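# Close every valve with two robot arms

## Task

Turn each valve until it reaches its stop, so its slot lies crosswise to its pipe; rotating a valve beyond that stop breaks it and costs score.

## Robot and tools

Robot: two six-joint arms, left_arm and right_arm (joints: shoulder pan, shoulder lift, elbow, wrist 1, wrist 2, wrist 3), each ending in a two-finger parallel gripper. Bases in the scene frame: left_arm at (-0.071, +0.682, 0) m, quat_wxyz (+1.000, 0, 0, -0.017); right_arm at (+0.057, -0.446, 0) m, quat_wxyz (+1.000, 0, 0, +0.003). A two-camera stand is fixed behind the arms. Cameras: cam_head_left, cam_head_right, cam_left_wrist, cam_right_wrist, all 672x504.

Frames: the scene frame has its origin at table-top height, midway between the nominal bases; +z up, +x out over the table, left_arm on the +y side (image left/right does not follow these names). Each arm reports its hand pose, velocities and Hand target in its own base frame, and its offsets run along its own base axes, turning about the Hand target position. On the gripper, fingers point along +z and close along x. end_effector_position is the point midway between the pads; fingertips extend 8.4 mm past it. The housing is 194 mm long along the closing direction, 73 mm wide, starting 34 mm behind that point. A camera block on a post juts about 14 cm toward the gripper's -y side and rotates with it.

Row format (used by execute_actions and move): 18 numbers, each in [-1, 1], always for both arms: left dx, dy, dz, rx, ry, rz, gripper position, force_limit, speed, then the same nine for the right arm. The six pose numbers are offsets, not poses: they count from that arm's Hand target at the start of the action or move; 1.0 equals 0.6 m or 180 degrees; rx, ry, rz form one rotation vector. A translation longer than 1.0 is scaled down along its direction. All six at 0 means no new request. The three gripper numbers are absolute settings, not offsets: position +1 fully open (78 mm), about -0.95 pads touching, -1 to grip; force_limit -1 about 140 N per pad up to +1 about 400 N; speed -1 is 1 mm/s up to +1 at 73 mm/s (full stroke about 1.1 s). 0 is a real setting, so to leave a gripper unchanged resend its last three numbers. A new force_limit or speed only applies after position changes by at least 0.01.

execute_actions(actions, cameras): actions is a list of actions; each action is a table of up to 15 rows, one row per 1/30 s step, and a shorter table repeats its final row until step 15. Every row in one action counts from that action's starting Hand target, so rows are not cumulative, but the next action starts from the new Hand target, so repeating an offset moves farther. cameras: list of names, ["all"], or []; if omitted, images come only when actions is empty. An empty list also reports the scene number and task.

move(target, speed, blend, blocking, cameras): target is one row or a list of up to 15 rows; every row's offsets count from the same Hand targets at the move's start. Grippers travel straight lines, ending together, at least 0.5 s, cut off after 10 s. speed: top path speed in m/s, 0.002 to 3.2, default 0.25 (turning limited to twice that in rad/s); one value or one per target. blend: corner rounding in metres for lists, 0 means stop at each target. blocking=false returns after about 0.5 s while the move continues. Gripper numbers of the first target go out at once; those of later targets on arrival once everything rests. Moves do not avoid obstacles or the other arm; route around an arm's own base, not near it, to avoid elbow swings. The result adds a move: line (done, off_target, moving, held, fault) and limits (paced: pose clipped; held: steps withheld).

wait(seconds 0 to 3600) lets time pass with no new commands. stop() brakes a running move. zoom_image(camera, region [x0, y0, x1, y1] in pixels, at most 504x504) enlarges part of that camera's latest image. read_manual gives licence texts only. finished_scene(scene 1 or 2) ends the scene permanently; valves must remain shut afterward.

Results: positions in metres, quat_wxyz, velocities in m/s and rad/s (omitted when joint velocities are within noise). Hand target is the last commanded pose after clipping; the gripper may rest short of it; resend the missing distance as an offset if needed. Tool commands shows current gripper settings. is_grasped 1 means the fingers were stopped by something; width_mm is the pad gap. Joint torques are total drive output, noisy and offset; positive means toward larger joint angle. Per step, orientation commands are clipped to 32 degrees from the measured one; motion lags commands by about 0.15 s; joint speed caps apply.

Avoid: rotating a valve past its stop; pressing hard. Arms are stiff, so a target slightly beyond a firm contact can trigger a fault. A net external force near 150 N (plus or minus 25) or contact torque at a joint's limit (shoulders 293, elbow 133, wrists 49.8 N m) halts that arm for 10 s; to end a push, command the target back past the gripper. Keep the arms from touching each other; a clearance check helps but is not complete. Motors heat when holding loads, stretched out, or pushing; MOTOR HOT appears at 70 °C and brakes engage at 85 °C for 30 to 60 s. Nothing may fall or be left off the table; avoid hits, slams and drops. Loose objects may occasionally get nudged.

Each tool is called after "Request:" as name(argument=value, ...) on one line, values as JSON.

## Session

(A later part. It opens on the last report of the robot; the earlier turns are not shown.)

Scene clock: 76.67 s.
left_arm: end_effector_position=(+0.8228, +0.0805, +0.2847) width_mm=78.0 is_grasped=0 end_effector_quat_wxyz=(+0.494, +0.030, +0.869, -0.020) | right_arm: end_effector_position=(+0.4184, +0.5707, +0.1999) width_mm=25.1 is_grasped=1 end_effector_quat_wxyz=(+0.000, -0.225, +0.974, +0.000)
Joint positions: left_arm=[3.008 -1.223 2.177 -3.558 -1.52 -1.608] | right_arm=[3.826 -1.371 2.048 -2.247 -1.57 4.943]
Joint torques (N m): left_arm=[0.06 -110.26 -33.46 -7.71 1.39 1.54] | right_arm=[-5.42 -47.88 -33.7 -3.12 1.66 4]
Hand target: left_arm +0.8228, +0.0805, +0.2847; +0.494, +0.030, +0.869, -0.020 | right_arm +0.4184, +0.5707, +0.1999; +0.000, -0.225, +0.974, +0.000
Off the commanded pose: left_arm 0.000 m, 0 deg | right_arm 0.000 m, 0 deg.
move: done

Request:
move(target=[0,0,0,0,0,0,1,1,1,0.0,-0.00005,0,0,0,-0.00833,-0.98,0,-0.5], speed=0.1)

Request:
move(target=[0,0,0,0,0,0,1,1,1,0.0,-0.00004,0,0,0,-0.00556,-0.98,0,-0.5], speed=0.1, cameras=["cam_right_wrist"])

Request:
zoom_image(camera="cam_right_wrist", region=[323, 60, 363, 100])

Scene clock: 77.43 s.
left_arm: end_effector_position=(+0.8228, +0.0805, +0.2847) width_mm=78.0 is_grasped=0 end_effector_quat_wxyz=(+0.494, +0.030, +0.869, -0.020) | right_arm: end_effector_position=(+0.4184, +0.5706, +0.1999) width_mm=25.1 is_grasped=1 end_effector_quat_wxyz=(+0.000, -0.212, +0.977, +0.000)
Joint positions: left_arm=[3.008 -1.223 2.177 -3.558 -1.52 -1.608] | right_arm=[3.826 -1.372 2.048 -2.247 -1.57 4.969]
Joint torques (N m): left_arm=[1.03 -109.94 -32.92 -7.41 1.65 1.62] | right_arm=[-5.48 -44.88 -33.19 -2.72 1.28 4.39]
Hand target: left_arm +0.8228, +0.0805, +0.2847; +0.494, +0.030, +0.869, -0.020 | right_arm +0.4184, +0.5706, +0.1999; +0.000, -0.212, +0.977, +0.000
Off the commanded pose: left_arm 0.000 m, 0 deg | right_arm 0.000 m, 0 deg.
move: done

Scene clock: 77.97 s.
left_arm: end_effector_position=(+0.8228, +0.0805, +0.2847) width_mm=78.0 is_grasped=0 end_effector_quat_wxyz=(+0.494, +0.030, +0.869, -0.020) | right_arm: end_effector_position=(+0.4184, +0.5706, +0.1999) width_mm=25.1 is_grasped=1 end_effector_quat_wxyz=(+0.000, -0.204, +0.979, +0.000)
Joint positions: left_arm=[3.008 -1.223 2.177 -3.558 -1.52 -1.608] | right_arm=[3.826 -1.372 2.048 -2.247 -1.57 4.986]
Joint torques (N m): left_arm=[0.68 -108.75 -32.43 -7.65 1.43 1.46] | right_arm=[-7.66 -45.96 -32.09 -2.71 1.77 4.45]
Hand target: left_arm +0.8228, +0.0805, +0.2847; +0.494, +0.030, +0.869, -0.020 | right_arm +0.4184, +0.5706, +0.1999; +0.000, -0.204, +0.979, +0.000
Off the commanded pose: left_arm 0.000 m, 0 deg | right_arm 0.000 m, 0 deg.
move: done

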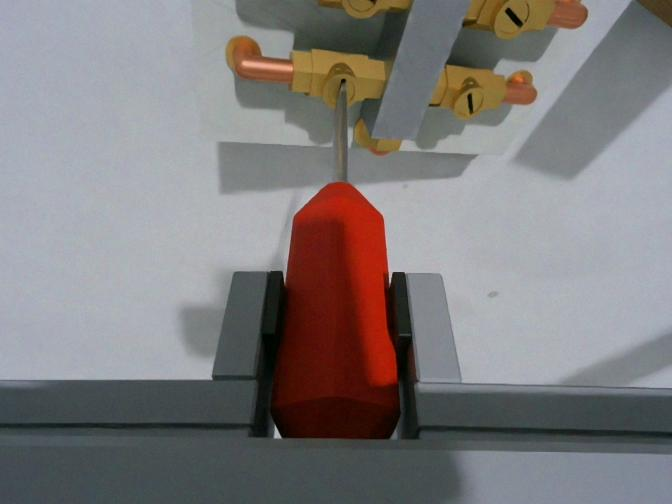

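Scaled by 12.600.

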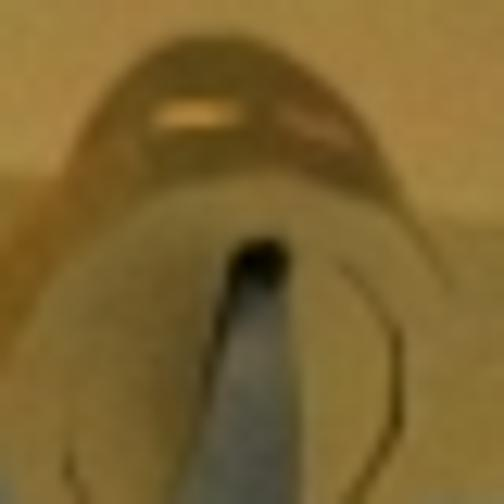

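Request:
move(target=[[0,0,0,0,0,0,1,1,1,-0.00005,0.0003,0,0,0,0.05,-0.98,0,-0.5],[0,0,0,0,0,0,1,1,1,-0.00005,0.0003,0.01,0,0,0.05,-0.98,0,-0.5]], speed=[0.1,0.03], cameras=["cam_right_wrist"])

Request:
zoom_image(camera="cam_right_wrist", region=[323, 60, 363, 100])

Scene clock: 79.83 s.
left_arm: end_effector_position=(+0.8228, +0.0805, +0.2847) width_mm=78.0 is_grasped=0 end_effector_quat_wxyz=(+0.494, +0.030, +0.869, -0.020) | right_arm: end_effector_position=(+0.4183, +0.5708, +0.2058) width_mm=25.1 is_grasped=1 end_effector_quat_wxyz=(+0.000, -0.280, +0.960, +0.000)
Joint positions: left_arm=[3.008 -1.223 2.177 -3.558 -1.52 -1.608] | right_arm=[3.826 -1.378 2.043 -2.235 -1.57 4.83]
Joint torques (N m): left_arm=[0.52 -109.09 -33.62 -7.6 1.8 1.81] | right_arm=[6.74 -65.19 -67.39 -2.23 3.62 -3.97]
Hand target: left_arm +0.8228, +0.0805, +0.2847; +0.494, +0.030, +0.869, -0.020 | right_arm +0.4183, +0.5708, +0.2059; +0.000, -0.280, +0.960, +0.000
Off the commanded pose: left_arm 0.000 m, 0 deg | right_arm 0.000 m, 0 deg.
move: done

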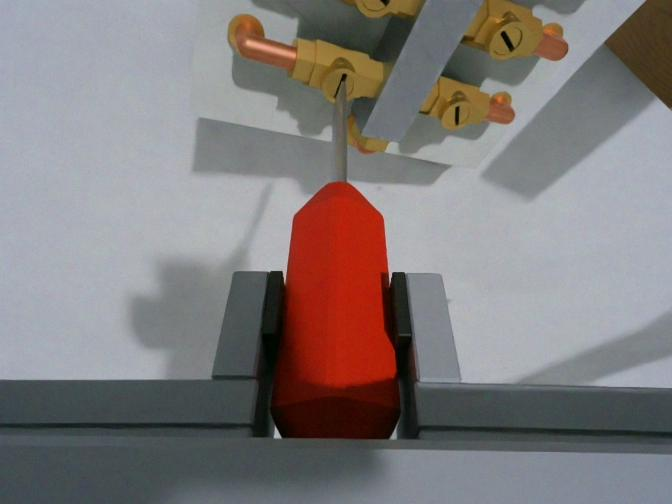

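Scaled by 12.600.

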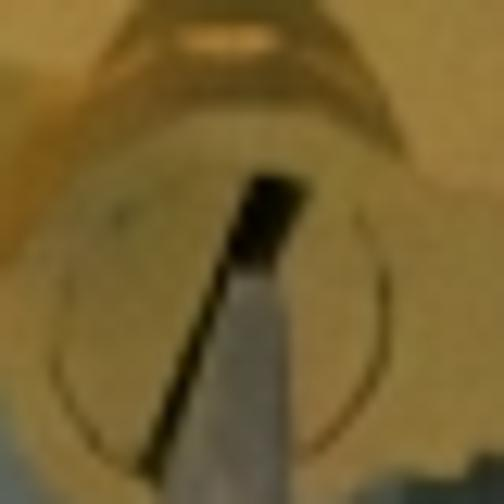

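Request:
move(target=[[0,0,0,0,0,0,1,1,1,0,0,0.0167,0,0,0,-0.98,0,-0.5],[0,0,0,0,0,0,1,1,1,0.01193,-0.06372,0.0167,0,0,0.3828,-0.98,0,-0.5],[0,0,0,0,0,0,1,1,1,0.01193,-0.06372,-0.0025,0,0,0.3828,-0.98,0,-0.5]], speed=[0.1,0.2,0.05], blend=[0.003,0.001,0], cameras=["cam_right_wrist"])

Request:
zoom_image(camera="cam_right_wrist", region=[323, 60, 363, 100])

Scene clock: 84.03 s.
left_arm: end_effector_position=(+0.8228, +0.0805, +0.2847) width_mm=78.0 is_grasped=0 end_effector_quat_wxyz=(+0.494, +0.030, +0.869, -0.020) | right_arm: end_effector_position=(+0.4255, +0.5326, +0.2046) width_mm=25.1 is_grasped=1 end_effector_quat_wxyz=(+0.000, +0.774, -0.633, +0.000)
Joint positions: left_arm=[3.008 -1.223 2.177 -3.558 -1.52 -1.608] | right_arm=[3.775 -1.416 2.092 -2.247 -1.571 3.576]
Joint torques (N m): left_arm=[-0.21 -110.18 -33.15 -7.44 1.57 1.63] | right_arm=[-5.85 -45.1 -53.12 -4.76 3.83 -3.9]
Hand target: left_arm +0.8228, +0.0805, +0.2847; +0.494, +0.030, +0.869, -0.020 | right_arm +0.4255, +0.5325, +0.2044; +0.000, +0.774, -0.633, +0.000
Off the commanded pose: left_arm 0.000 m, 0 deg | right_arm 0.000 m, 0 deg.
move: done

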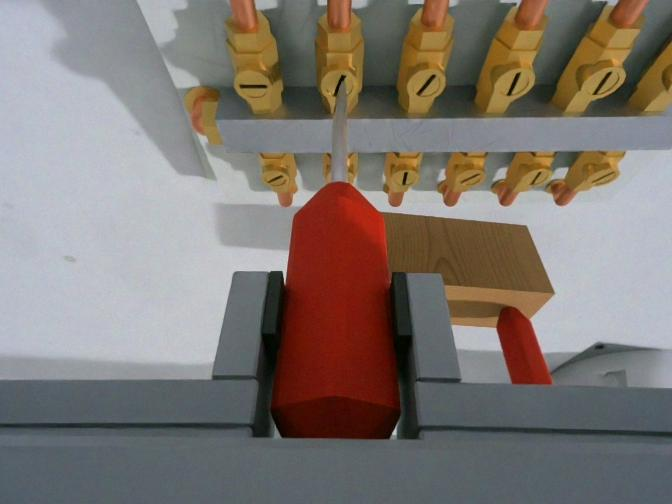

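Scaled by 12.600.

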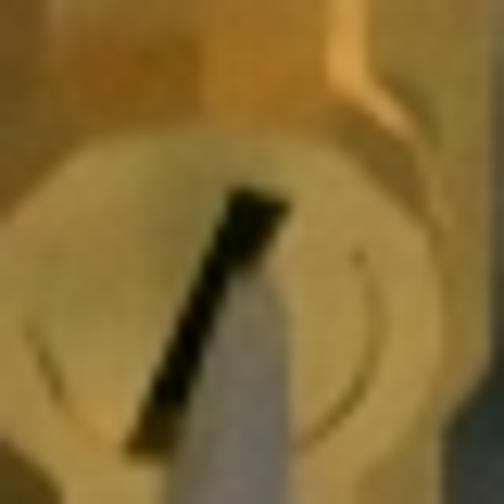

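Request:
move(target=[0,0,0,0,0,0,1,1,1,0.00075,0.00113,-0.0025,0,0,-0.0194,-0.98,0,-0.5], speed=0.03, cameras=["cam_right_wrist"])

Request:
zoom_image(camera="cam_right_wrist", region=[323, 60, 363, 100])

Scene clock: 85.63 s.
left_arm: end_effector_position=(+0.8228, +0.0805, +0.2847) width_mm=78.0 is_grasped=0 end_effector_quat_wxyz=(+0.494, +0.030, +0.869, -0.020) | right_arm: end_effector_position=(+0.4259, +0.5332, +0.2029) width_mm=25.1 is_grasped=1 end_effector_quat_wxyz=(+0.000, +0.754, -0.657, +0.000)
Joint positions: left_arm=[3.008 -1.223 2.177 -3.558 -1.52 -1.608] | right_arm=[3.775 -1.412 2.092 -2.25 -1.571 3.637]
Joint torques (N m): left_arm=[0 -109.68 -33.03 -7.43 1.63 1.86] | right_arm=[9.89 -45.26 -68 -5.13 3.69 1.73]
Hand target: left_arm +0.8228, +0.0805, +0.2847; +0.494, +0.030, +0.869, -0.020 | right_arm +0.4259, +0.5332, +0.2029; +0.000, +0.754, -0.657, +0.000
Off the commanded pose: left_arm 0.000 m, 0 deg | right_arm 0.000 m, 0 deg.
move: done

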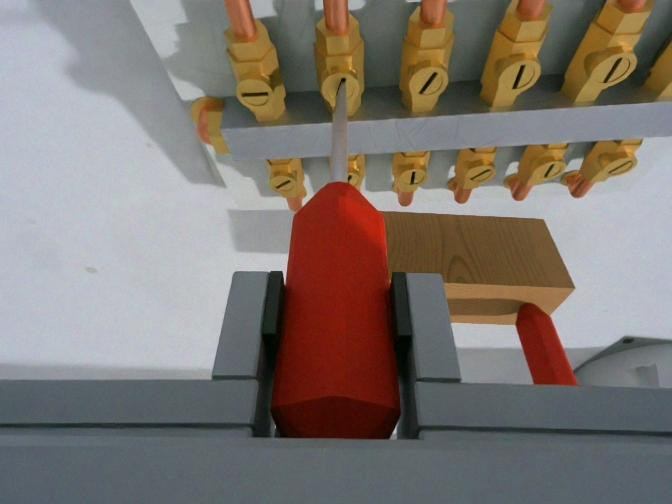

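Scaled by 12.600.

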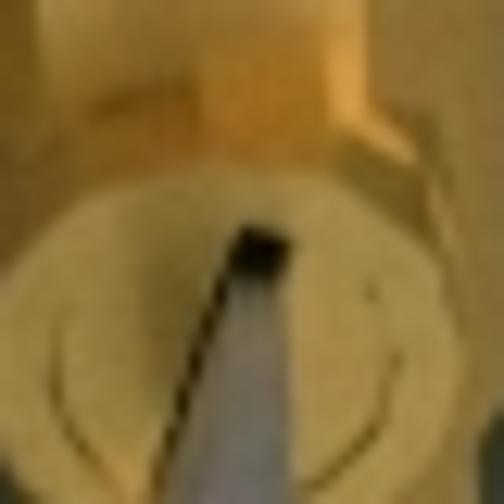

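Request:
move(target=[0,0,0,0,0,0,1,1,1,0,0,-0.005,0,0,0,-0.98,0,-0.5], speed=0.01, cameras=["cam_right_wrist"])

Request:
zoom_image(camera="cam_right_wrist", region=[323, 60, 363, 100])

Scene clock: 86.37 s.
left_arm: end_effector_position=(+0.8228, +0.0805, +0.2847) width_mm=78.0 is_grasped=0 end_effector_quat_wxyz=(+0.494, +0.030, +0.869, -0.020) | right_arm: end_effector_position=(+0.4259, +0.5332, +0.2001) width_mm=25.1 is_grasped=1 end_effector_quat_wxyz=(+0.000, +0.754, -0.657, +0.000)
Joint positions: left_arm=[3.008 -1.223 2.177 -3.558 -1.52 -1.608] | right_arm=[3.775 -1.409 2.094 -2.255 -1.571 3.637]
Joint torques (N m): left_arm=[-0.12 -108.93 -32.79 -7.34 1.86 1.61] | right_arm=[9.04 -45.14 -51.89 -5.25 2.41 2.23]
Hand target: left_arm +0.8228, +0.0805, +0.2847; +0.494, +0.030, +0.869, -0.020 | right_arm +0.4259, +0.5332, +0.1999; +0.000, +0.754, -0.657, +0.000
Off the commanded pose: left_arm 0.000 m, 0 deg | right_arm 0.000 m, 0 deg.
move: done

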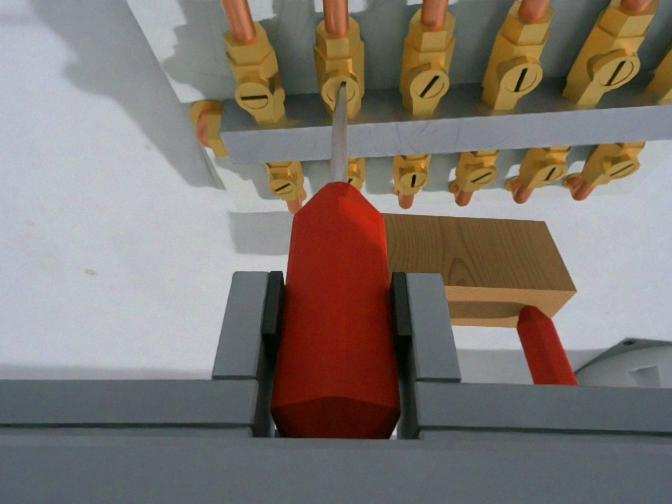

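Scaled by 12.600.

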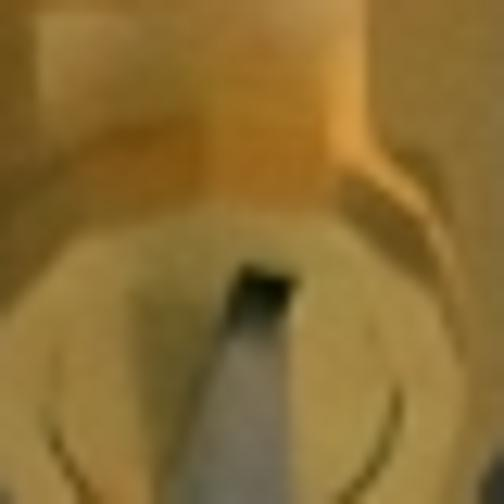

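Request:
move(target=[[0,0,0,0,0,0,1,1,1,0.00065,-0.00025,0,0,0,-0.1106,-0.98,0,-0.5],[0,0,0,0,0,0,1,1,1,0.00114,-0.00066,0,0,0,-0.2106,-0.98,0,-0.5],[0,0,0,0,0,0,1,1,1,0.00149,-0.00124,0,0,0,-0.3161,-0.98,0,-0.5],[0,0,0,0,0,0,1,1,1,0.00158,-0.00156,0,0,0,-0.3661,-0.98,0,-0.5]], speed=0.2, blend=0.001, cameras=["cam_right_wrist"])

Request:
zoom_image(camera="cam_right_wrist", region=[323, 60, 363, 100])

Scene clock: 90.07 s.
left_arm: end_effector_position=(+0.8228, +0.0805, +0.2847) width_mm=78.0 is_grasped=0 end_effector_quat_wxyz=(+0.494, +0.030, +0.869, -0.020) | right_arm: end_effector_position=(+0.4269, +0.5323, +0.1999) width_mm=25.1 is_grasped=1 end_effector_quat_wxyz=(+0.000, -0.276, +0.961, +0.000) end_effector_velocity=(-0.001, +0.001, +0.001) end_effector_angular_velocity=(+0.001, -0.001, -0.003)
Joint positions: left_arm=[3.008 -1.223 2.177 -3.558 -1.52 -1.608] | right_arm=[3.773 -1.409 2.095 -2.256 -1.57 4.785]
Joint velocities: left_arm=[within noise] | right_arm=[0.002 -0.001 0 0 0 0.005]
Joint torques (N m): left_arm=[-0.16 -110.45 -33.12 -7.47 1.73 1.91] | right_arm=[7.45 -49.54 -46.85 -3.49 -4.04 3]
Hand target: left_arm +0.8228, +0.0805, +0.2847; +0.494, +0.030, +0.869, -0.020 | right_arm +0.4269, +0.5323, +0.1999; +0.000, -0.276, +0.961, +0.000
Off the commanded pose: left_arm 0.000 m, 0 deg | right_arm 0.000 m, 0 deg.
move: done

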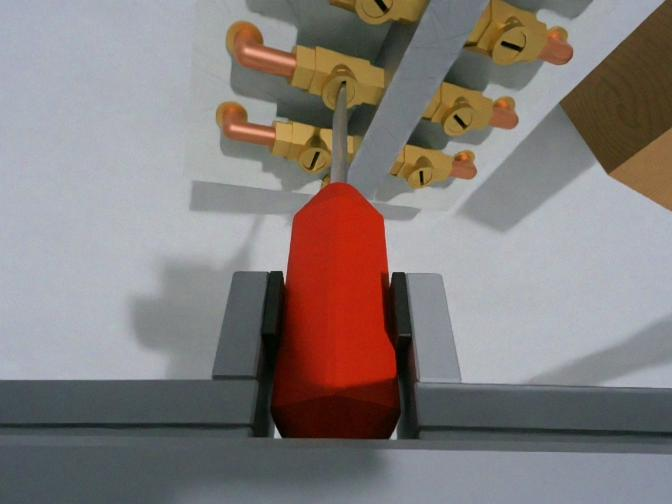

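Scaled by 12.600.

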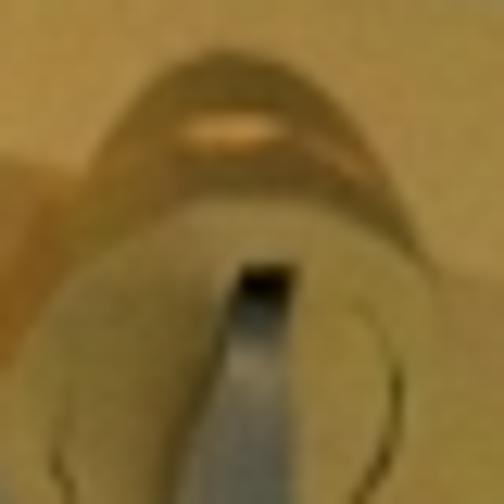

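Request:
move(target=[0,0,0,0,0,0,1,1,1,0.00004,-0.0002,0,0,0,-0.03333,-0.98,0,-0.5], speed=0.1)

Request:
move(target=[0,0,0,0,0,0,1,1,1,0.00001,-0.00007,0,0,0,-0.01111,-0.98,0,-0.5], speed=0.1)

Request:
move(target=[0,0,0,0,0,0,1,1,1,0,-0.00004,0,0,0,-0.00556,-0.98,0,-0.5], speed=0.1)

Scene clock: 91.27 s.
left_arm: end_effector_position=(+0.8228, +0.0805, +0.2847) width_mm=78.0 is_grasped=0 end_effector_quat_wxyz=(+0.494, +0.030, +0.869, -0.020) | right_arm: end_effector_position=(+0.4269, +0.5322, +0.1999) width_mm=25.1 is_grasped=1 end_effector_quat_wxyz=(+0.000, -0.225, +0.974, +0.000)
Joint positions: left_arm=[3.008 -1.223 2.177 -3.558 -1.52 -1.608] | right_arm=[3.773 -1.409 2.095 -2.256 -1.57 4.889]
Joint torques (N m): left_arm=[-0.21 -109.62 -32.74 -7.52 2.02 1.9] | right_arm=[-7.59 -53.69 -40.64 -3.84 3.1 2.59]
Hand target: left_arm +0.8228, +0.0805, +0.2847; +0.494, +0.030, +0.869, -0.020 | right_arm +0.4269, +0.5322, +0.1999; +0.000, -0.225, +0.974, +0.000
Off the commanded pose: left_arm 0.000 m, 0 deg | right_arm 0.000 m, 0 deg.
move: done

Scene clock: 91.93 s.
left_arm: end_effector_position=(+0.8228, +0.0805, +0.2847) width_mm=78.0 is_grasped=0 end_effector_quat_wxyz=(+0.494, +0.030, +0.869, -0.020) | right_arm: end_effector_position=(+0.4269, +0.5321, +0.1999) width_mm=25.1 is_grasped=1 end_effector_quat_wxyz=(+0.000, -0.208, +0.978, +0.000)
Joint positions: left_arm=[3.008 -1.223 2.177 -3.558 -1.52 -1.608] | right_arm=[3.773 -1.409 2.095 -2.256 -1.57 4.924]
Joint torques (N m): left_arm=[-0.4 -109.36 -32.56 -7.4 1.89 1.94] | right_arm=[-8.32 -52.9 -40.23 -3.69 3.08 4.61]
Hand target: left_arm +0.8228, +0.0805, +0.2847; +0.494, +0.030, +0.869, -0.020 | right_arm +0.4269, +0.5321, +0.1999; +0.000, -0.208, +0.978, +0.000
Off the commanded pose: left_arm 0.000 m, 0 deg | right_arm 0.000 m, 0 deg.
move: done

Scene clock: 92.47 s.
left_arm: end_effector_position=(+0.8228, +0.0805, +0.2847) width_mm=78.0 is_grasped=0 end_effector_quat_wxyz=(+0.494, +0.030, +0.869, -0.020) | right_arm: end_effector_position=(+0.4269, +0.5321, +0.1999) width_mm=25.1 is_grasped=1 end_effector_quat_wxyz=(+0.000, -0.200, +0.980, +0.000)
Joint positions: left_arm=[3.008 -1.223 2.177 -3.558 -1.52 -1.608] | right_arm=[3.773 -1.409 2.095 -2.256 -1.57 4.942]
Joint torques (N m): left_arm=[-0.31 -109.06 -33.19 -7.47 1.81 2.01] | right_arm=[-10.3 -52.47 -40.43 -3.67 2.53 4.75]
Hand target: left_arm +0.8228, +0.0805, +0.2847; +0.494, +0.030, +0.869, -0.020 | right_arm +0.4269, +0.5321, +0.1999; +0.000, -0.199, +0.980, +0.000
Off the commanded pose: left_arm 0.000 m, 0 deg | right_arm 0.000 m, 0 deg.
move: done

Request:
move(target=[[0,0,0,0,0,0,1,1,1,-0.00005,0.0003,0,0,0,0.05,-0.98,0,-0.5],[0,0,0,0,0,0,1,1,1,-0.00005,0.0003,0.0075,0,0,0.05,-0.98,0,-0.5],[0,0,0,0,0,0,1,1,1,-0.00005,0.0003,0.0267,0,0,0.05,-0.98,0,-0.5],[0,0,0,0,0,0,1,1,1,0.0129,-0.0624,0.0267,0,0,0.3667,-0.98,0,-0.5],[0,0,0,0,0,0,1,1,1,0.0129,-0.0624,0.0075,0,0,0.3667,-0.98,0,-0.5]], speed=[0.1,0.03,0.1,0.2,0.05], blend=[0,0.001,0.003,0.001,0], cameras=["cam_right_wrist"])

Request:
zoom_image(camera="cam_right_wrist", region=[323, 60, 363, 100])

Scene clock: 97.33 s.
left_arm: end_effector_position=(+0.8228, +0.0805, +0.2847) width_mm=78.0 is_grasped=0 end_effector_quat_wxyz=(+0.494, +0.030, +0.869, -0.020) | right_arm: end_effector_position=(+0.4346, +0.4947, +0.2046) width_mm=25.1 is_grasped=1 end_effector_quat_wxyz=(+0.000, +0.701, -0.713, +0.000)
Joint positions: left_arm=[3.008 -1.223 2.177 -3.558 -1.52 -1.608] | right_arm=[3.719 -1.451 2.134 -2.253 -1.571 3.736]
Joint torques (N m): left_arm=[-0.34 -109 -32.87 -7.57 2.03 1.8] | right_arm=[-6.77 -42.34 -52.88 -4.88 4.1 -4.09]
Hand target: left_arm +0.8228, +0.0805, +0.2847; +0.494, +0.030, +0.869, -0.020 | right_arm +0.4346, +0.4947, +0.2044; +0.000, +0.701, -0.713, +0.000
Off the commanded pose: left_arm 0.000 m, 0 deg | right_arm 0.000 m, 0 deg.
move: done

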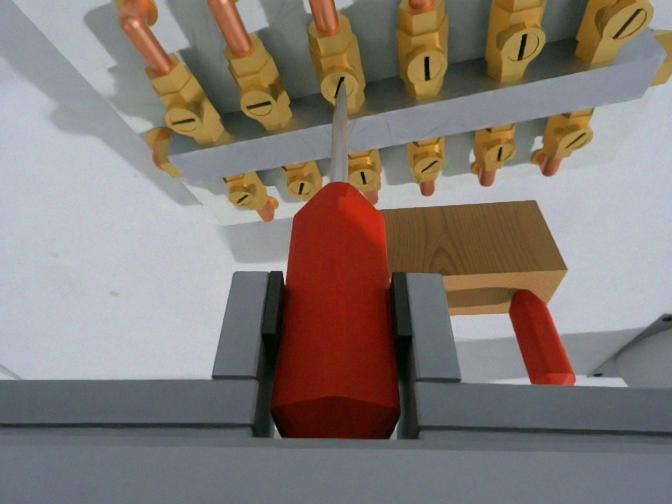

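Scaled by 12.600.

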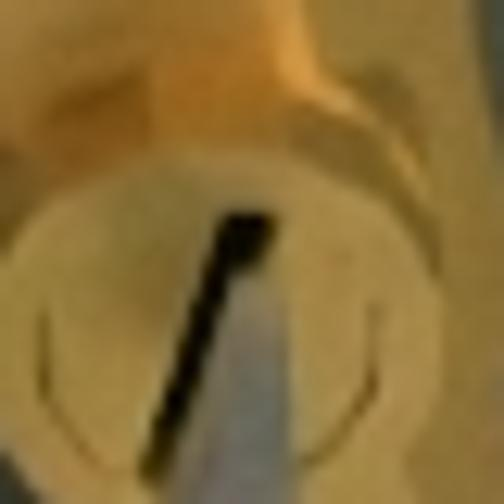

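Request:
move(target=[0,0,0,0,0,0,1,1,1,-0.0004,0.001,-0.003,0,0,0.003,-0.98,0,-0.5], speed=0.02, cameras=["cam_right_wrist"])

Request:
zoom_image(camera="cam_right_wrist", region=[323, 60, 363, 100])

Scene clock: 98.00 s.
left_arm: end_effector_position=(+0.8228, +0.0805, +0.2847) width_mm=78.0 is_grasped=0 end_effector_quat_wxyz=(+0.494, +0.030, +0.869, -0.020) | right_arm: end_effector_position=(+0.4344, +0.4952, +0.2027) width_mm=25.1 is_grasped=1 end_effector_quat_wxyz=(+0.000, +0.704, -0.710, +0.000)
Joint positions: left_arm=[3.008 -1.223 2.177 -3.558 -1.52 -1.608] | right_arm=[3.72 -1.448 2.135 -2.257 -1.571 3.728]
Joint torques (N m): left_arm=[-0.52 -108.99 -32.84 -7.7 1.91 2.03] | right_arm=[9.47 -40.67 -52.97 -5.04 3.71 -4.07]
Hand target: left_arm +0.8228, +0.0805, +0.2847; +0.494, +0.030, +0.869, -0.020 | right_arm +0.4344, +0.4953, +0.2026; +0.000, +0.704, -0.710, +0.000
Off the commanded pose: left_arm 0.000 m, 0 deg | right_arm 0.000 m, 0 deg.
move: done

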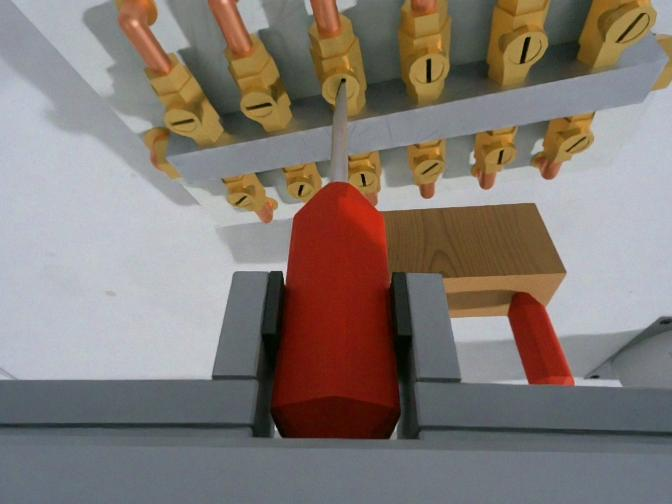

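Scaled by 12.600.

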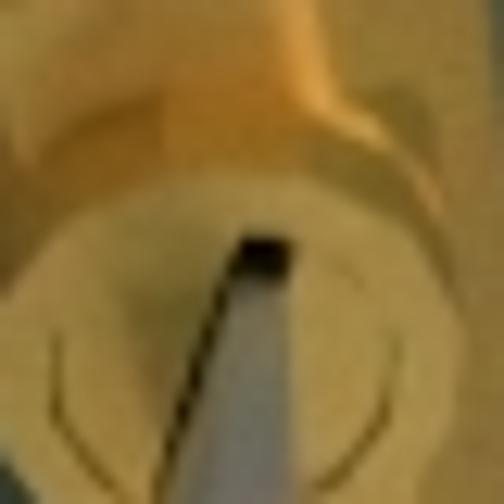

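Request:
move(target=[0,0,0,0,0,0,1,1,1,0,0,-0.0046,0,0,0,-0.98,0,-0.5], speed=0.01)

Scene clock: 98.60 s.
left_arm: end_effector_position=(+0.8228, +0.0805, +0.2847) width_mm=78.0 is_grasped=0 end_effector_quat_wxyz=(+0.494, +0.030, +0.869, -0.020) | right_arm: end_effector_position=(+0.4344, +0.4953, +0.2000) width_mm=25.1 is_grasped=1 end_effector_quat_wxyz=(+0.000, +0.704, -0.710, +0.000)
Joint positions: left_arm=[3.008 -1.223 2.177 -3.558 -1.52 -1.608] | right_arm=[3.72 -1.445 2.138 -2.263 -1.571 3.727]
Joint torques (N m): left_arm=[0.39 -109.6 -32.83 -7.8 2.15 1.87] | right_arm=[10.6 -42.44 -52.31 -4.83 3.46 -4.17]
Hand target: left_arm +0.8228, +0.0805, +0.2847; +0.494, +0.030, +0.869, -0.020 | right_arm +0.4344, +0.4953, +0.1999; +0.000, +0.704, -0.710, +0.000
Off the commanded pose: left_arm 0.000 m, 0 deg | right_arm 0.000 m, 0 deg.
move: done

Request:
move(target=[[0,0,0,0,0,0,1,1,1,0.0006,-0.00034,0,0,0,-0.1083,-0.98,0,-0.5],[0,0,0,0,0,0,1,1,1,0.00106,-0.00087,0,0,0,-0.2194,-0.98,0,-0.5],[0,0,0,0,0,0,1,1,1,0.0013,-0.00146,0,0,0,-0.3194,-0.98,0,-0.5],[0,0,0,0,0,0,1,1,1,0.00133,-0.00167,0,0,0,-0.3528,-0.98,0,-0.5]], speed=[0.2,0.2,0.2,0.06], blend=0.001)

Request:
move(target=[0,0,0,0,0,0,1,1,1,0.00001,-0.00007,0,0,0,-0.01111,-0.98,0,-0.5], speed=0.1)

Scene clock: 102.73 s.
left_arm: end_effector_position=(+0.8228, +0.0805, +0.2847) width_mm=78.0 is_grasped=0 end_effector_quat_wxyz=(+0.494, +0.030, +0.869, -0.020) | right_arm: end_effector_position=(+0.4352, +0.4943, +0.1999) width_mm=25.1 is_grasped=1 end_effector_quat_wxyz=(+0.000, -0.226, +0.974, +0.000)
Joint positions: left_arm=[3.008 -1.223 2.177 -3.558 -1.52 -1.608] | right_arm=[3.717 -1.445 2.138 -2.263 -1.57 4.833]
Joint torques (N m): left_arm=[0.37 -109.06 -33.27 -7.59 2.03 1.9] | right_arm=[-7.37 -36.51 -27.97 -2.86 -3.42 4.24]
Hand target: left_arm +0.8228, +0.0805, +0.2847; +0.494, +0.030, +0.869, -0.020 | right_arm +0.4352, +0.4943, +0.1999; +0.000, -0.225, +0.974, +0.000
Off the commanded pose: left_arm 0.000 m, 0 deg | right_arm 0.000 m, 0 deg.
move: done

Scene clock: 103.40 s.
left_arm: end_effector_position=(+0.8228, +0.0805, +0.2847) width_mm=78.0 is_grasped=0 end_effector_quat_wxyz=(+0.494, +0.030, +0.869, -0.020) | right_arm: end_effector_position=(+0.4352, +0.4942, +0.1999) width_mm=25.1 is_grasped=1 end_effector_quat_wxyz=(+0.000, -0.209, +0.978, +0.000)
Joint positions: left_arm=[3.008 -1.223 2.177 -3.558 -1.52 -1.608] | right_arm=[3.717 -1.445 2.138 -2.263 -1.57 4.868]
Joint torques (N m): left_arm=[-0.76 -108.54 -32.67 -7.46 2.12 1.74] | right_arm=[-6.02 -35.84 -26.91 -2.47 -0.95 4.07]
Hand target: left_arm +0.8228, +0.0805, +0.2847; +0.494, +0.030, +0.869, -0.020 | right_arm +0.4352, +0.4942, +0.1999; +0.000, -0.208, +0.978, +0.000
Off the commanded pose: left_arm 0.000 m, 0 deg | right_arm 0.000 m, 0 deg.
move: done

Request:
move(target=[0,0,0,0,0,0,1,1,1,0,-0.00004,0.0003,0,0,-0.00556,-0.98,0,-0.5], speed=0.1)

Scene clock: 104.00 s.
left_arm: end_effector_position=(+0.8228, +0.0805, +0.2847) width_mm=78.0 is_grasped=0 end_effector_quat_wxyz=(+0.494, +0.030, +0.869, -0.020) | right_arm: end_effector_position=(+0.4352, +0.4942, +0.2000) width_mm=25.1 is_grasped=1 end_effector_quat_wxyz=(+0.000, -0.200, +0.980, +0.000)
Joint positions: left_arm=[3.008 -1.223 2.177 -3.558 -1.52 -1.608] | right_arm=[3.717 -1.445 2.138 -2.263 -1.57 4.885]
Joint torques (N m): left_arm=[-0.95 -109.08 -32.47 -7.39 2.04 1.81] | right_arm=[-6.28 -40.19 -42.8 0.28 1.62 4.32]
Hand target: left_arm +0.8228, +0.0805, +0.2847; +0.494, +0.030, +0.869, -0.020 | right_arm +0.4352, +0.4942, +0.2000; +0.000, -0.200, +0.980, +0.000
Off the commanded pose: left_arm 0.000 m, 0 deg | right_arm 0.000 m, 0 deg.
move: done

Request:
move(target=[[0,0,0,0,0,0,1,1,1,-0.00005,0.0003,0,0,0,0.05,-0.98,0,-0.5],[0,0,0,0,0,0,1,1,1,-0.00005,0.0003,0.0073,0,0,0.05,-0.98,0,-0.5],[0,0,0,0,0,0,1,1,1,-0.00005,0.0003,0.0265,0,0,0.05,-0.98,0,-0.5],[0,0,0,0,0,0,1,1,1,0.01178,-0.06177,0.0265,0,0,0.4861,-0.98,0,-0.5],[0,0,0,0,0,0,1,1,1,0.01178,-0.06177,0.0073,0,0,0.4861,-0.98,0,-0.5]], speed=[0.1,0.03,0.1,0.25,0.05], blend=[0,0.001,0.003,0.001,0], cameras=["cam_right_wrist"])

Request:
zoom_image(camera="cam_right_wrist", region=[323, 60, 363, 100])

Scene clock: 109.10 s.
left_arm: end_effector_position=(+0.8228, +0.0805, +0.2847) width_mm=78.0 is_grasped=0 end_effector_quat_wxyz=(+0.494, +0.030, +0.869, -0.020) | right_arm: end_effector_position=(+0.4423, +0.4571, +0.2046) width_mm=25.1 is_grasped=1 end_effector_quat_wxyz=(+0.000, +0.822, -0.570, +0.000)
Joint positions: left_arm=[3.008 -1.223 2.177 -3.558 -1.52 -1.608] | right_arm=[3.661 -1.486 2.175 -2.259 -1.571 3.302]
Joint torques (N m): left_arm=[-0.13 -110.72 -32.67 -7.65 2.5 1.96] | right_arm=[-6.84 -40.03 -52.36 -4.83 4.2 -4.12]
Hand target: left_arm +0.8228, +0.0805, +0.2847; +0.494, +0.030, +0.869, -0.020 | right_arm +0.4423, +0.4571, +0.2044; +0.000, +0.822, -0.570, +0.000
Off the commanded pose: left_arm 0.000 m, 0 deg | right_arm 0.000 m, 0 deg.
move: done

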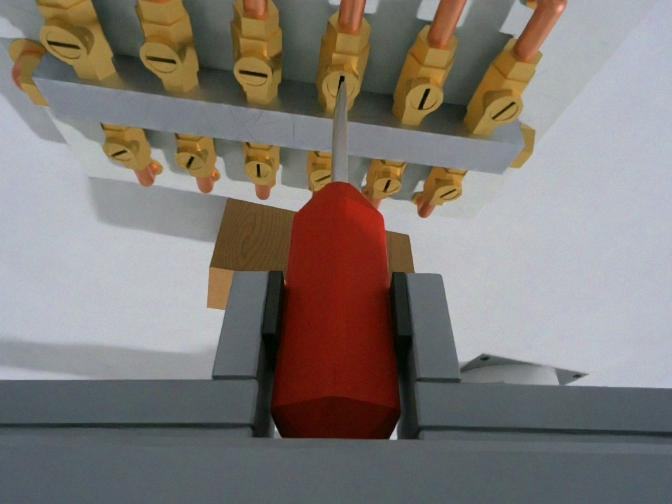

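Scaled by 12.600.

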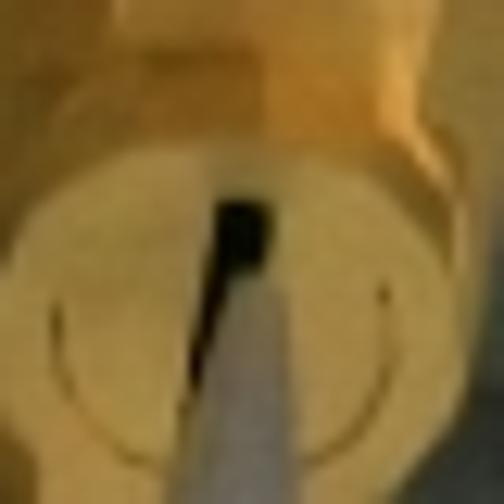

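Request:
move(target=[0,0,0,0,0,0,1,1,1,-0.00046,-0.00006,-0.0027,0,0,0.0722,-0.98,0,-0.5], speed=0.05, cameras=["cam_right_wrist"])

Request:
zoom_image(camera="cam_right_wrist", region=[323, 60, 363, 100])

Scene clock: 111.97 s.
left_arm: end_effector_position=(+0.8228, +0.0805, +0.2847) width_mm=78.0 is_grasped=0 end_effector_quat_wxyz=(+0.494, +0.030, +0.869, -0.020) | right_arm: end_effector_position=(+0.4420, +0.4571, +0.2028) width_mm=25.1 is_grasped=1 end_effector_quat_wxyz=(+0.000, +0.881, -0.473, +0.000)
Joint positions: left_arm=[3.008 -1.223 2.177 -3.558 -1.52 -1.608] | right_arm=[3.661 -1.484 2.177 -2.263 -1.572 3.076]
Joint torques (N m): left_arm=[-1.76 -109.19 -32.6 -7.31 2.32 1.88] | right_arm=[7.67 -38.32 -51.73 -5.04 -1.54 -4.13]
Hand target: left_arm +0.8228, +0.0805, +0.2847; +0.494, +0.030, +0.869, -0.020 | right_arm +0.4420, +0.4571, +0.2028; +0.000, +0.881, -0.473, +0.000
Off the commanded pose: left_arm 0.000 m, 0 deg | right_arm 0.000 m, 0 deg.
move: done

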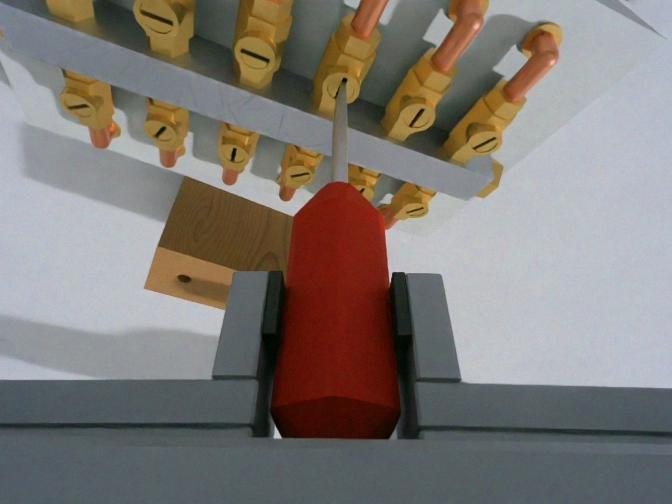

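Scaled by 12.600.

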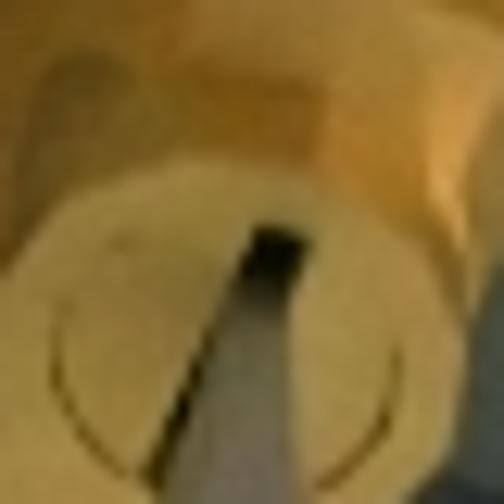

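Request:
move(target=[0,0,0,0,0,0,1,1,1,0.00025,-0.0002,-0.001,0,0,-0.0194,-0.98,0,-0.5], speed=0.03, cameras=["cam_right_wrist"])

Request:
zoom_image(camera="cam_right_wrist", region=[323, 60, 363, 100])

Scene clock: 113.60 s.
left_arm: end_effector_position=(+0.8228, +0.0805, +0.2847) width_mm=78.0 is_grasped=0 end_effector_quat_wxyz=(+0.494, +0.030, +0.869, -0.020) | right_arm: end_effector_position=(+0.4422, +0.4570, +0.2022) width_mm=25.1 is_grasped=1 end_effector_quat_wxyz=(+0.000, +0.866, -0.499, +0.000)
Joint positions: left_arm=[3.008 -1.223 2.177 -3.558 -1.52 -1.608] | right_arm=[3.661 -1.483 2.177 -2.264 -1.571 3.136]
Joint torques (N m): left_arm=[0.23 -109.95 -32.91 -7.65 2.1 1.94] | right_arm=[-6.83 -39.41 -51.37 -5.02 3.29 2.18]
Hand target: left_arm +0.8228, +0.0805, +0.2847; +0.494, +0.030, +0.869, -0.020 | right_arm +0.4422, +0.4570, +0.2022; +0.000, +0.866, -0.500, +0.000
Off the commanded pose: left_arm 0.000 m, 0 deg | right_arm 0.000 m, 0 deg.
move: done

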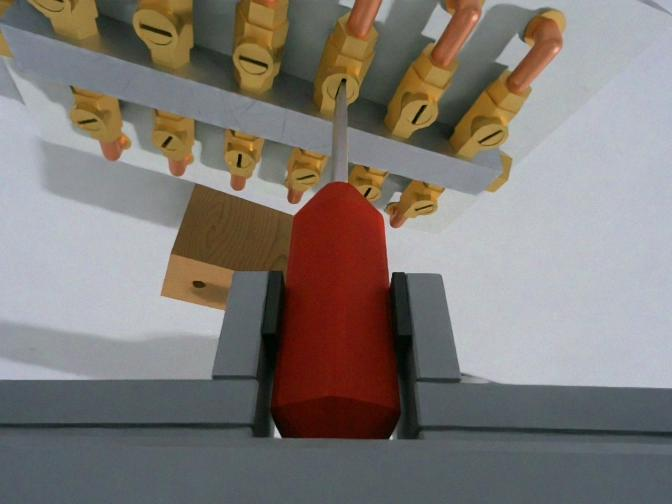

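Scaled by 12.600.

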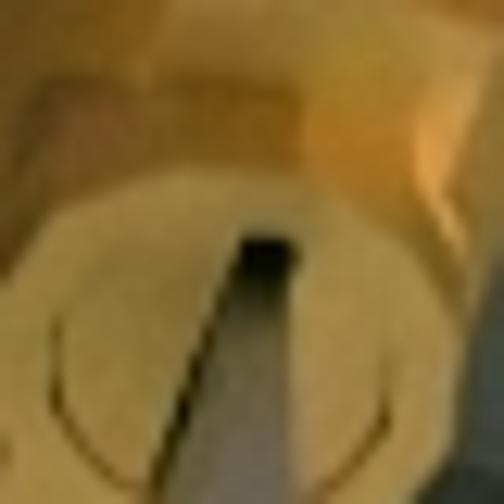

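Request:
move(target=[0,0,0,0,0,0,1,1,1,0,0,-0.0037,0,0,0,-0.98,0,-0.5], speed=0.01)

Scene clock: 114.17 s.
left_arm: end_effector_position=(+0.8228, +0.0805, +0.2847) width_mm=78.0 is_grasped=0 end_effector_quat_wxyz=(+0.494, +0.030, +0.869, -0.020) | right_arm: end_effector_position=(+0.4422, +0.4570, +0.2001) width_mm=25.1 is_grasped=1 end_effector_quat_wxyz=(+0.000, +0.866, -0.500, +0.000)
Joint positions: left_arm=[3.008 -1.223 2.177 -3.558 -1.52 -1.608] | right_arm=[3.661 -1.481 2.179 -2.268 -1.571 3.136]
Joint torques (N m): left_arm=[-0.2 -109.38 -32.66 -7.57 2.11 1.8] | right_arm=[-6.45 -38.49 -52.61 -4.83 2.04 1.81]
Hand target: left_arm +0.8228, +0.0805, +0.2847; +0.494, +0.030, +0.869, -0.020 | right_arm +0.4422, +0.4570, +0.2000; +0.000, +0.866, -0.500, +0.000
Off the commanded pose: left_arm 0.000 m, 0 deg | right_arm 0.000 m, 0 deg.
move: done

Request:
move(target=[[0,0,0,0,0,0,1,1,1,0.00088,-0.00003,0,0,0,-0.1389,-0.98,0,-0.5],[0,0,0,0,0,0,1,1,1,0.00166,-0.00042,0,0,0,-0.2778,-0.98,0,-0.5],[0,0,0,0,0,0,1,1,1,0.00216,-0.00102,0,0,0,-0.4,-0.98,0,-0.5],[0,0,0,0,0,0,1,1,1,0.0023,-0.0015,0.0002,0,0,-0.48,-0.98,0,-0.5],[0,0,0,0,0,0,1,1,1,0.0024,-0.00175,0.0002,0,0,-0.5222,-0.98,0,-0.5]], speed=[0.25,0.25,0.25,0.2,0.06], blend=0.001)

Request:
move(target=[0,0,0,0,0,0,1,1,1,0.00001,-0.00007,0,0,0,-0.01111,-0.98,0,-0.5], speed=0.1)

Request:
move(target=[0,0,0,0,0,0,1,1,1,0,-0.00004,0,0,0,-0.00556,-0.98,0,-0.5], speed=0.1)

Scene clock: 119.27 s.
left_arm: end_effector_position=(+0.8228, +0.0805, +0.2847) width_mm=78.0 is_grasped=0 end_effector_quat_wxyz=(+0.494, +0.030, +0.869, -0.020) | right_arm: end_effector_position=(+0.4436, +0.4559, +0.2001) width_mm=25.1 is_grasped=1 end_effector_quat_wxyz=(+0.000, -0.226, +0.974, +0.000) end_effector_velocity=(+0.000, +0.001, +0.000) end_effector_angular_velocity=(-0.001, +0.000, -0.003)
Joint positions: left_arm=[3.008 -1.223 2.177 -3.558 -1.52 -1.608] | right_arm=[3.658 -1.48 2.178 -2.268 -1.57 4.773]
Joint velocities: left_arm=[within noise] | right_arm=[0.001 0.001 -0.001 0 -0.001 0.005]
Joint torques (N m): left_arm=[0.04 -110.31 -31.96 -7.69 2.49 2.06] | right_arm=[-7.02 -38.96 -34.46 -3.28 -3.1 3.16]
Hand target: left_arm +0.8228, +0.0805, +0.2847; +0.494, +0.030, +0.869, -0.020 | right_arm +0.4436, +0.4559, +0.2001; +0.000, -0.225, +0.974, +0.000
Off the commanded pose: left_arm 0.000 m, 0 deg | right_arm 0.000 m, 0 deg.
move: done

Scene clock: 119.93 s.
left_arm: end_effector_position=(+0.8228, +0.0805, +0.2847) width_mm=78.0 is_grasped=0 end_effector_quat_wxyz=(+0.494, +0.030, +0.869, -0.020) | right_arm: end_effector_position=(+0.4436, +0.4559, +0.2001) width_mm=25.1 is_grasped=1 end_effector_quat_wxyz=(+0.000, -0.209, +0.978, +0.000)
Joint positions: left_arm=[3.008 -1.223 2.177 -3.558 -1.52 -1.608] | right_arm=[3.658 -1.481 2.178 -2.268 -1.57 4.808]
Joint torques (N m): left_arm=[-0.34 -109.68 -32.29 -7.48 2.39 1.82] | right_arm=[-7.36 -40.53 -33.45 -2.41 -1.52 3.54]
Hand target: left_arm +0.8228, +0.0805, +0.2847; +0.494, +0.030, +0.869, -0.020 | right_arm +0.4436, +0.4559, +0.2001; +0.000, -0.208, +0.978, +0.000
Off the commanded pose: left_arm 0.000 m, 0 deg | right_arm 0.000 m, 0 deg.
move: done

Scene clock: 120.47 s.
left_arm: end_effector_position=(+0.8228, +0.0805, +0.2847) width_mm=78.0 is_grasped=0 end_effector_quat_wxyz=(+0.494, +0.030, +0.869, -0.020) | right_arm: end_effector_position=(+0.4436, +0.4559, +0.2001) width_mm=25.1 is_grasped=1 end_effector_quat_wxyz=(+0.000, -0.200, +0.980, +0.000)
Joint positions: left_arm=[3.008 -1.223 2.177 -3.558 -1.52 -1.608] | right_arm=[3.658 -1.481 2.178 -2.268 -1.57 4.826]
Joint torques (N m): left_arm=[-1.08 -108.89 -32.26 -7.55 2.5 2.11] | right_arm=[-8.82 -38.42 -33.07 -3.03 -0.26 4.53]
Hand target: left_arm +0.8228, +0.0805, +0.2847; +0.494, +0.030, +0.869, -0.020 | right_arm +0.4436, +0.4559, +0.2001; +0.000, -0.200, +0.980, +0.000
Off the commanded pose: left_arm 0.000 m, 0 deg | right_arm 0.000 m, 0 deg.
move: done

Request:
move(target=[[0,0,0,0,0,0,1,1,1,-0.00005,0.0003,0,0,0,0.05,-0.98,0,-0.5],[0,0,0,0,0,0,1,1,1,-0.00005,0.0003,0.0073,0,0,0.05,-0.98,0,-0.5],[0,0,0,0,0,0,1,1,1,-0.00005,0.0003,0.0265,0,0,0.05,-0.98,0,-0.5],[0,0,0,0,0,0,1,1,1,0.01193,-0.06193,0.0265,0,0,0.4889,-0.98,0,-0.5],[0,0,0,0,0,0,1,1,1,0.01193,-0.06193,0.0071,0,0,0.4889,-0.98,0,-0.5]], speed=[0.1,0.03,0.1,0.25,0.05], blend=[0,0.001,0.003,0.001,0], cameras=["cam_right_wrist"])

Request:
zoom_image(camera="cam_right_wrist", region=[323, 60, 363, 100])

Scene clock: 125.57 s.
left_arm: end_effector_position=(+0.8228, +0.0805, +0.2847) width_mm=78.0 is_grasped=0 end_effector_quat_wxyz=(+0.494, +0.030, +0.869, -0.020) | right_arm: end_effector_position=(+0.4508, +0.4187, +0.2045) width_mm=25.1 is_grasped=1 end_effector_quat_wxyz=(+0.000, +0.824, -0.566, +0.000)
Joint positions: left_arm=[3.008 -1.223 2.177 -3.558 -1.52 -1.608] | right_arm=[3.598 -1.52 2.211 -2.262 -1.571 3.23]
Joint torques (N m): left_arm=[0.08 -110.15 -32.21 -7.5 2.56 1.86] | right_arm=[-5.7 -35.75 -53.05 -5.27 4.18 -4.16]
Hand target: left_arm +0.8228, +0.0805, +0.2847; +0.494, +0.030, +0.869, -0.020 | right_arm +0.4508, +0.4187, +0.2044; +0.000, +0.824, -0.566, +0.000
Off the commanded pose: left_arm 0.000 m, 0 deg | right_arm 0.000 m, 0 deg.
move: done

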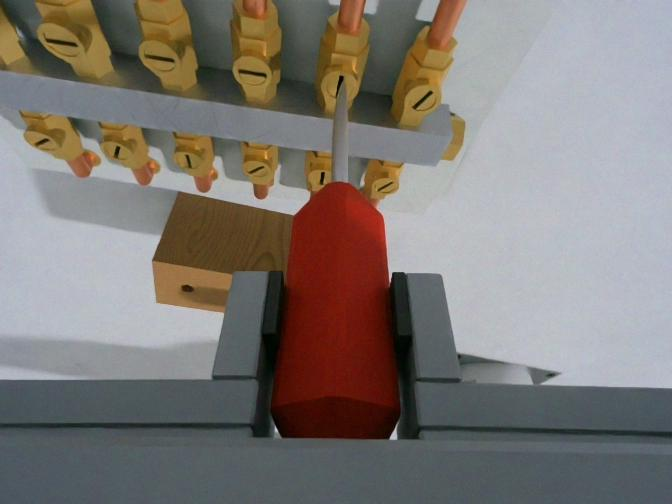

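Scaled by 12.600.

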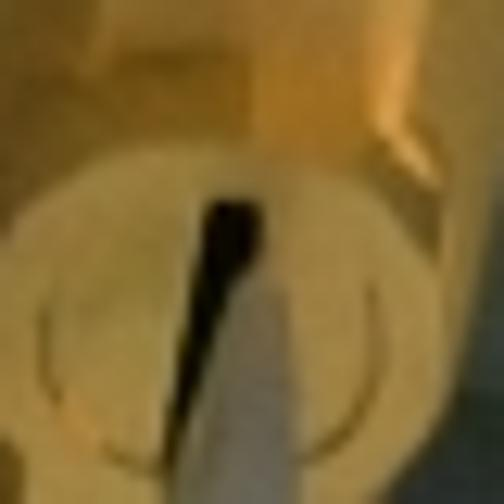

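Request:
move(target=[0,0,0,0,0,0,1,1,1,-0.00047,0.00025,-0.0037,0,0,0.0472,-0.98,0,-0.5], speed=0.04, cameras=["cam_right_wrist"])

Request:
zoom_image(camera="cam_right_wrist", region=[323, 60, 363, 100])

Scene clock: 128.00 s.
left_arm: end_effector_position=(+0.8228, +0.0805, +0.2847) width_mm=78.0 is_grasped=0 end_effector_quat_wxyz=(+0.494, +0.030, +0.869, -0.020) | right_arm: end_effector_position=(+0.4505, +0.4189, +0.2022) width_mm=25.1 is_grasped=1 end_effector_quat_wxyz=(+0.000, +0.864, -0.504, +0.000) end_effector_velocity=(+0.000, +0.000, +0.000) end_effector_angular_velocity=(+0.001, -0.001, +0.005)
Joint positions: left_arm=[3.008 -1.223 2.177 -3.558 -1.52 -1.608] | right_arm=[3.598 -1.517 2.214 -2.267 -1.572 3.083]
Joint velocities: left_arm=[within noise] | right_arm=[0 0 -0.001 0 0 -0.005]
Joint torques (N m): left_arm=[0.45 -109.91 -32.81 -7.63 2.71 1.81] | right_arm=[9.8 -34.08 -50.76 -5 -1.88 -4.13]
Hand target: left_arm +0.8228, +0.0805, +0.2847; +0.494, +0.030, +0.869, -0.020 | right_arm +0.4505, +0.4189, +0.2021; +0.000, +0.864, -0.503, +0.000
Off the commanded pose: left_arm 0.000 m, 0 deg | right_arm 0.000 m, 0 deg.
move: done

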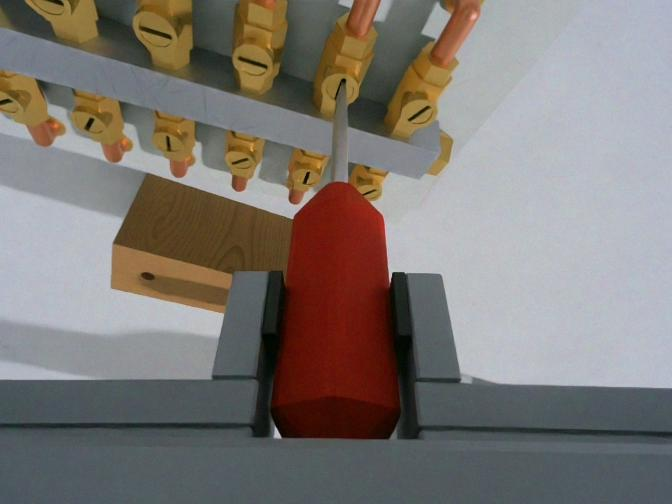

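Scaled by 12.600.

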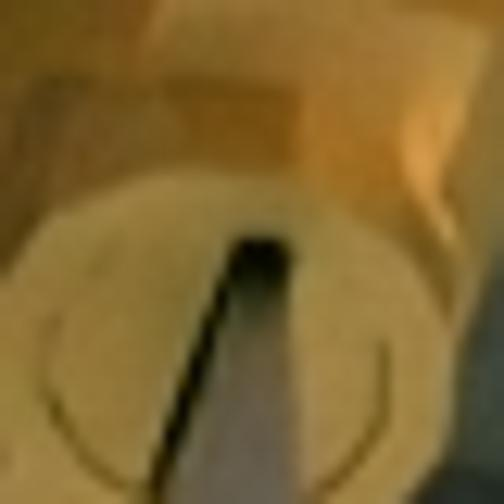

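Request:
move(target=[0,0,0,0,0,0,1,1,1,-0.00012,0.00022,-0.0036,0,0,0,-0.98,0,-0.5], speed=0.01)

Scene clock: 128.57 s.
left_arm: end_effector_position=(+0.8228, +0.0805, +0.2847) width_mm=78.0 is_grasped=0 end_effector_quat_wxyz=(+0.494, +0.030, +0.869, -0.020) | right_arm: end_effector_position=(+0.4504, +0.4190, +0.2001) width_mm=25.1 is_grasped=1 end_effector_quat_wxyz=(+0.000, +0.864, -0.503, +0.000)
Joint positions: left_arm=[3.008 -1.223 2.177 -3.558 -1.52 -1.608] | right_arm=[3.598 -1.514 2.215 -2.272 -1.572 3.082]
Joint torques (N m): left_arm=[-0.82 -109.74 -32.33 -7.66 2.81 1.89] | right_arm=[10.16 -35.78 -51.05 -5.17 0.03 0.65]
Hand target: left_arm +0.8228, +0.0805, +0.2847; +0.494, +0.030, +0.869, -0.020 | right_arm +0.4504, +0.4190, +0.2000; +0.000, +0.864, -0.503, +0.000
Off the commanded pose: left_arm 0.000 m, 0 deg | right_arm 0.000 m, 0 deg.
move: done

Request:
move(target=[[0,0,0,0,0,0,1,1,1,0.00086,-0.00003,0,0,0,-0.1361,-0.98,0,-0.5],[0,0,0,0,0,0,1,1,1,0.00164,-0.00042,0,0,0,-0.275,-0.98,0,-0.5],[0,0,0,0,0,0,1,1,1,0.00214,-0.00102,0,0,0,-0.3972,-0.98,0,-0.5],[0,0,0,0,0,0,1,1,1,0.00228,-0.0015,0.0002,0,0,-0.4772,-0.98,0,-0.5],[0,0,0,0,0,0,1,1,1,0.00238,-0.00175,0.0002,0,0,-0.5194,-0.98,0,-0.5]], speed=[0.25,0.25,0.25,0.2,0.06], blend=0.001)

Request:
move(target=[0,0,0,0,0,0,1,1,1,0.00001,-0.00007,0,0,0,-0.01111,-0.98,0,-0.5], speed=0.1)

Request:
move(target=[0,0,0,0,0,0,1,1,1,0,-0.00004,0,0,0,-0.00556,-0.98,0,-0.5], speed=0.1)

Scene clock: 133.57 s.
left_arm: end_effector_position=(+0.8228, +0.0805, +0.2847) width_mm=78.0 is_grasped=0 end_effector_quat_wxyz=(+0.494, +0.030, +0.869, -0.020) | right_arm: end_effector_position=(+0.4518, +0.4179, +0.2001) width_mm=25.1 is_grasped=1 end_effector_quat_wxyz=(+0.000, -0.226, +0.974, +0.000)
Joint positions: left_arm=[3.008 -1.223 2.177 -3.558 -1.52 -1.608] | right_arm=[3.595 -1.514 2.215 -2.271 -1.57 4.711]
Joint torques (N m): left_arm=[0.13 -109.1 -32.85 -7.56 2.76 1.82] | right_arm=[-6.54 -28.92 -25.09 -1.89 -2.72 4.04]
Hand target: left_arm +0.8228, +0.0805, +0.2847; +0.494, +0.030, +0.869, -0.020 | right_arm +0.4518, +0.4179, +0.2001; +0.000, -0.226, +0.974, +0.000
Off the commanded pose: left_arm 0.000 m, 0 deg | right_arm 0.000 m, 0 deg.
move: done

Scene clock: 134.23 s.
left_arm: end_effector_position=(+0.8228, +0.0805, +0.2847) width_mm=78.0 is_grasped=0 end_effector_quat_wxyz=(+0.494, +0.030, +0.869, -0.020) | right_arm: end_effector_position=(+0.4518, +0.4179, +0.2001) width_mm=25.1 is_grasped=1 end_effector_quat_wxyz=(+0.000, -0.209, +0.978, +0.000)
Joint positions: left_arm=[3.008 -1.223 2.177 -3.558 -1.52 -1.608] | right_arm=[3.595 -1.514 2.215 -2.271 -1.57 4.746]
Joint torques (N m): left_arm=[0.19 -108.57 -32.06 -7.6 2.85 1.9] | right_arm=[-8.21 -27.16 -23.42 -1.96 -1.23 3.8]
Hand target: left_arm +0.8228, +0.0805, +0.2847; +0.494, +0.030, +0.869, -0.020 | right_arm +0.4518, +0.4179, +0.2001; +0.000, -0.208, +0.978, +0.000
Off the commanded pose: left_arm 0.000 m, 0 deg | right_arm 0.000 m, 0 deg.
move: done

Scene clock: 134.77 s.
left_arm: end_effector_position=(+0.8228, +0.0805, +0.2847) width_mm=78.0 is_grasped=0 end_effector_quat_wxyz=(+0.494, +0.030, +0.869, -0.020) | right_arm: end_effector_position=(+0.4518, +0.4179, +0.2001) width_mm=25.1 is_grasped=1 end_effector_quat_wxyz=(+0.000, -0.200, +0.980, +0.000)
Joint positions: left_arm=[3.008 -1.223 2.177 -3.558 -1.52 -1.608] | right_arm=[3.595 -1.514 2.215 -2.271 -1.57 4.763]
Joint torques (N m): left_arm=[-0.31 -109.41 -32.68 -7.74 2.9 1.86] | right_arm=[-6.67 -28.6 -23.55 -1.91 0.12 4.11]
Hand target: left_arm +0.8228, +0.0805, +0.2847; +0.494, +0.030, +0.869, -0.020 | right_arm +0.4518, +0.4179, +0.2001; +0.000, -0.200, +0.980, +0.000
Off the commanded pose: left_arm 0.000 m, 0 deg | right_arm 0.000 m, 0 deg.
move: done

Request:
move(target=[0,0,0,0,0,0,1,1,1,0,-0.00004,0.0003,0,0,-0.00556,-0.98,0,-0.5], speed=0.1)

Scene clock: 135.37 s.
left_arm: end_effector_position=(+0.8228, +0.0805, +0.2847) width_mm=78.0 is_grasped=0 end_effector_quat_wxyz=(+0.494, +0.030, +0.869, -0.020) | right_arm: end_effector_position=(+0.4518, +0.4178, +0.2002) width_mm=25.1 is_grasped=1 end_effector_quat_wxyz=(+0.000, -0.192, +0.981, +0.000)
Joint positions: left_arm=[3.008 -1.223 2.177 -3.558 -1.52 -1.608] | right_arm=[3.595 -1.514 2.215 -2.271 -1.57 4.781]
Joint torques (N m): left_arm=[-1.52 -109.07 -32.72 -7.63 2.84 1.75] | right_arm=[-8.12 -33.45 -40.93 0.7 2.12 4.1]
Hand target: left_arm +0.8228, +0.0805, +0.2847; +0.494, +0.030, +0.869, -0.020 | right_arm +0.4518, +0.4178, +0.2003; +0.000, -0.191, +0.982, +0.000
Off the commanded pose: left_arm 0.000 m, 0 deg | right_arm 0.000 m, 0 deg.
move: done


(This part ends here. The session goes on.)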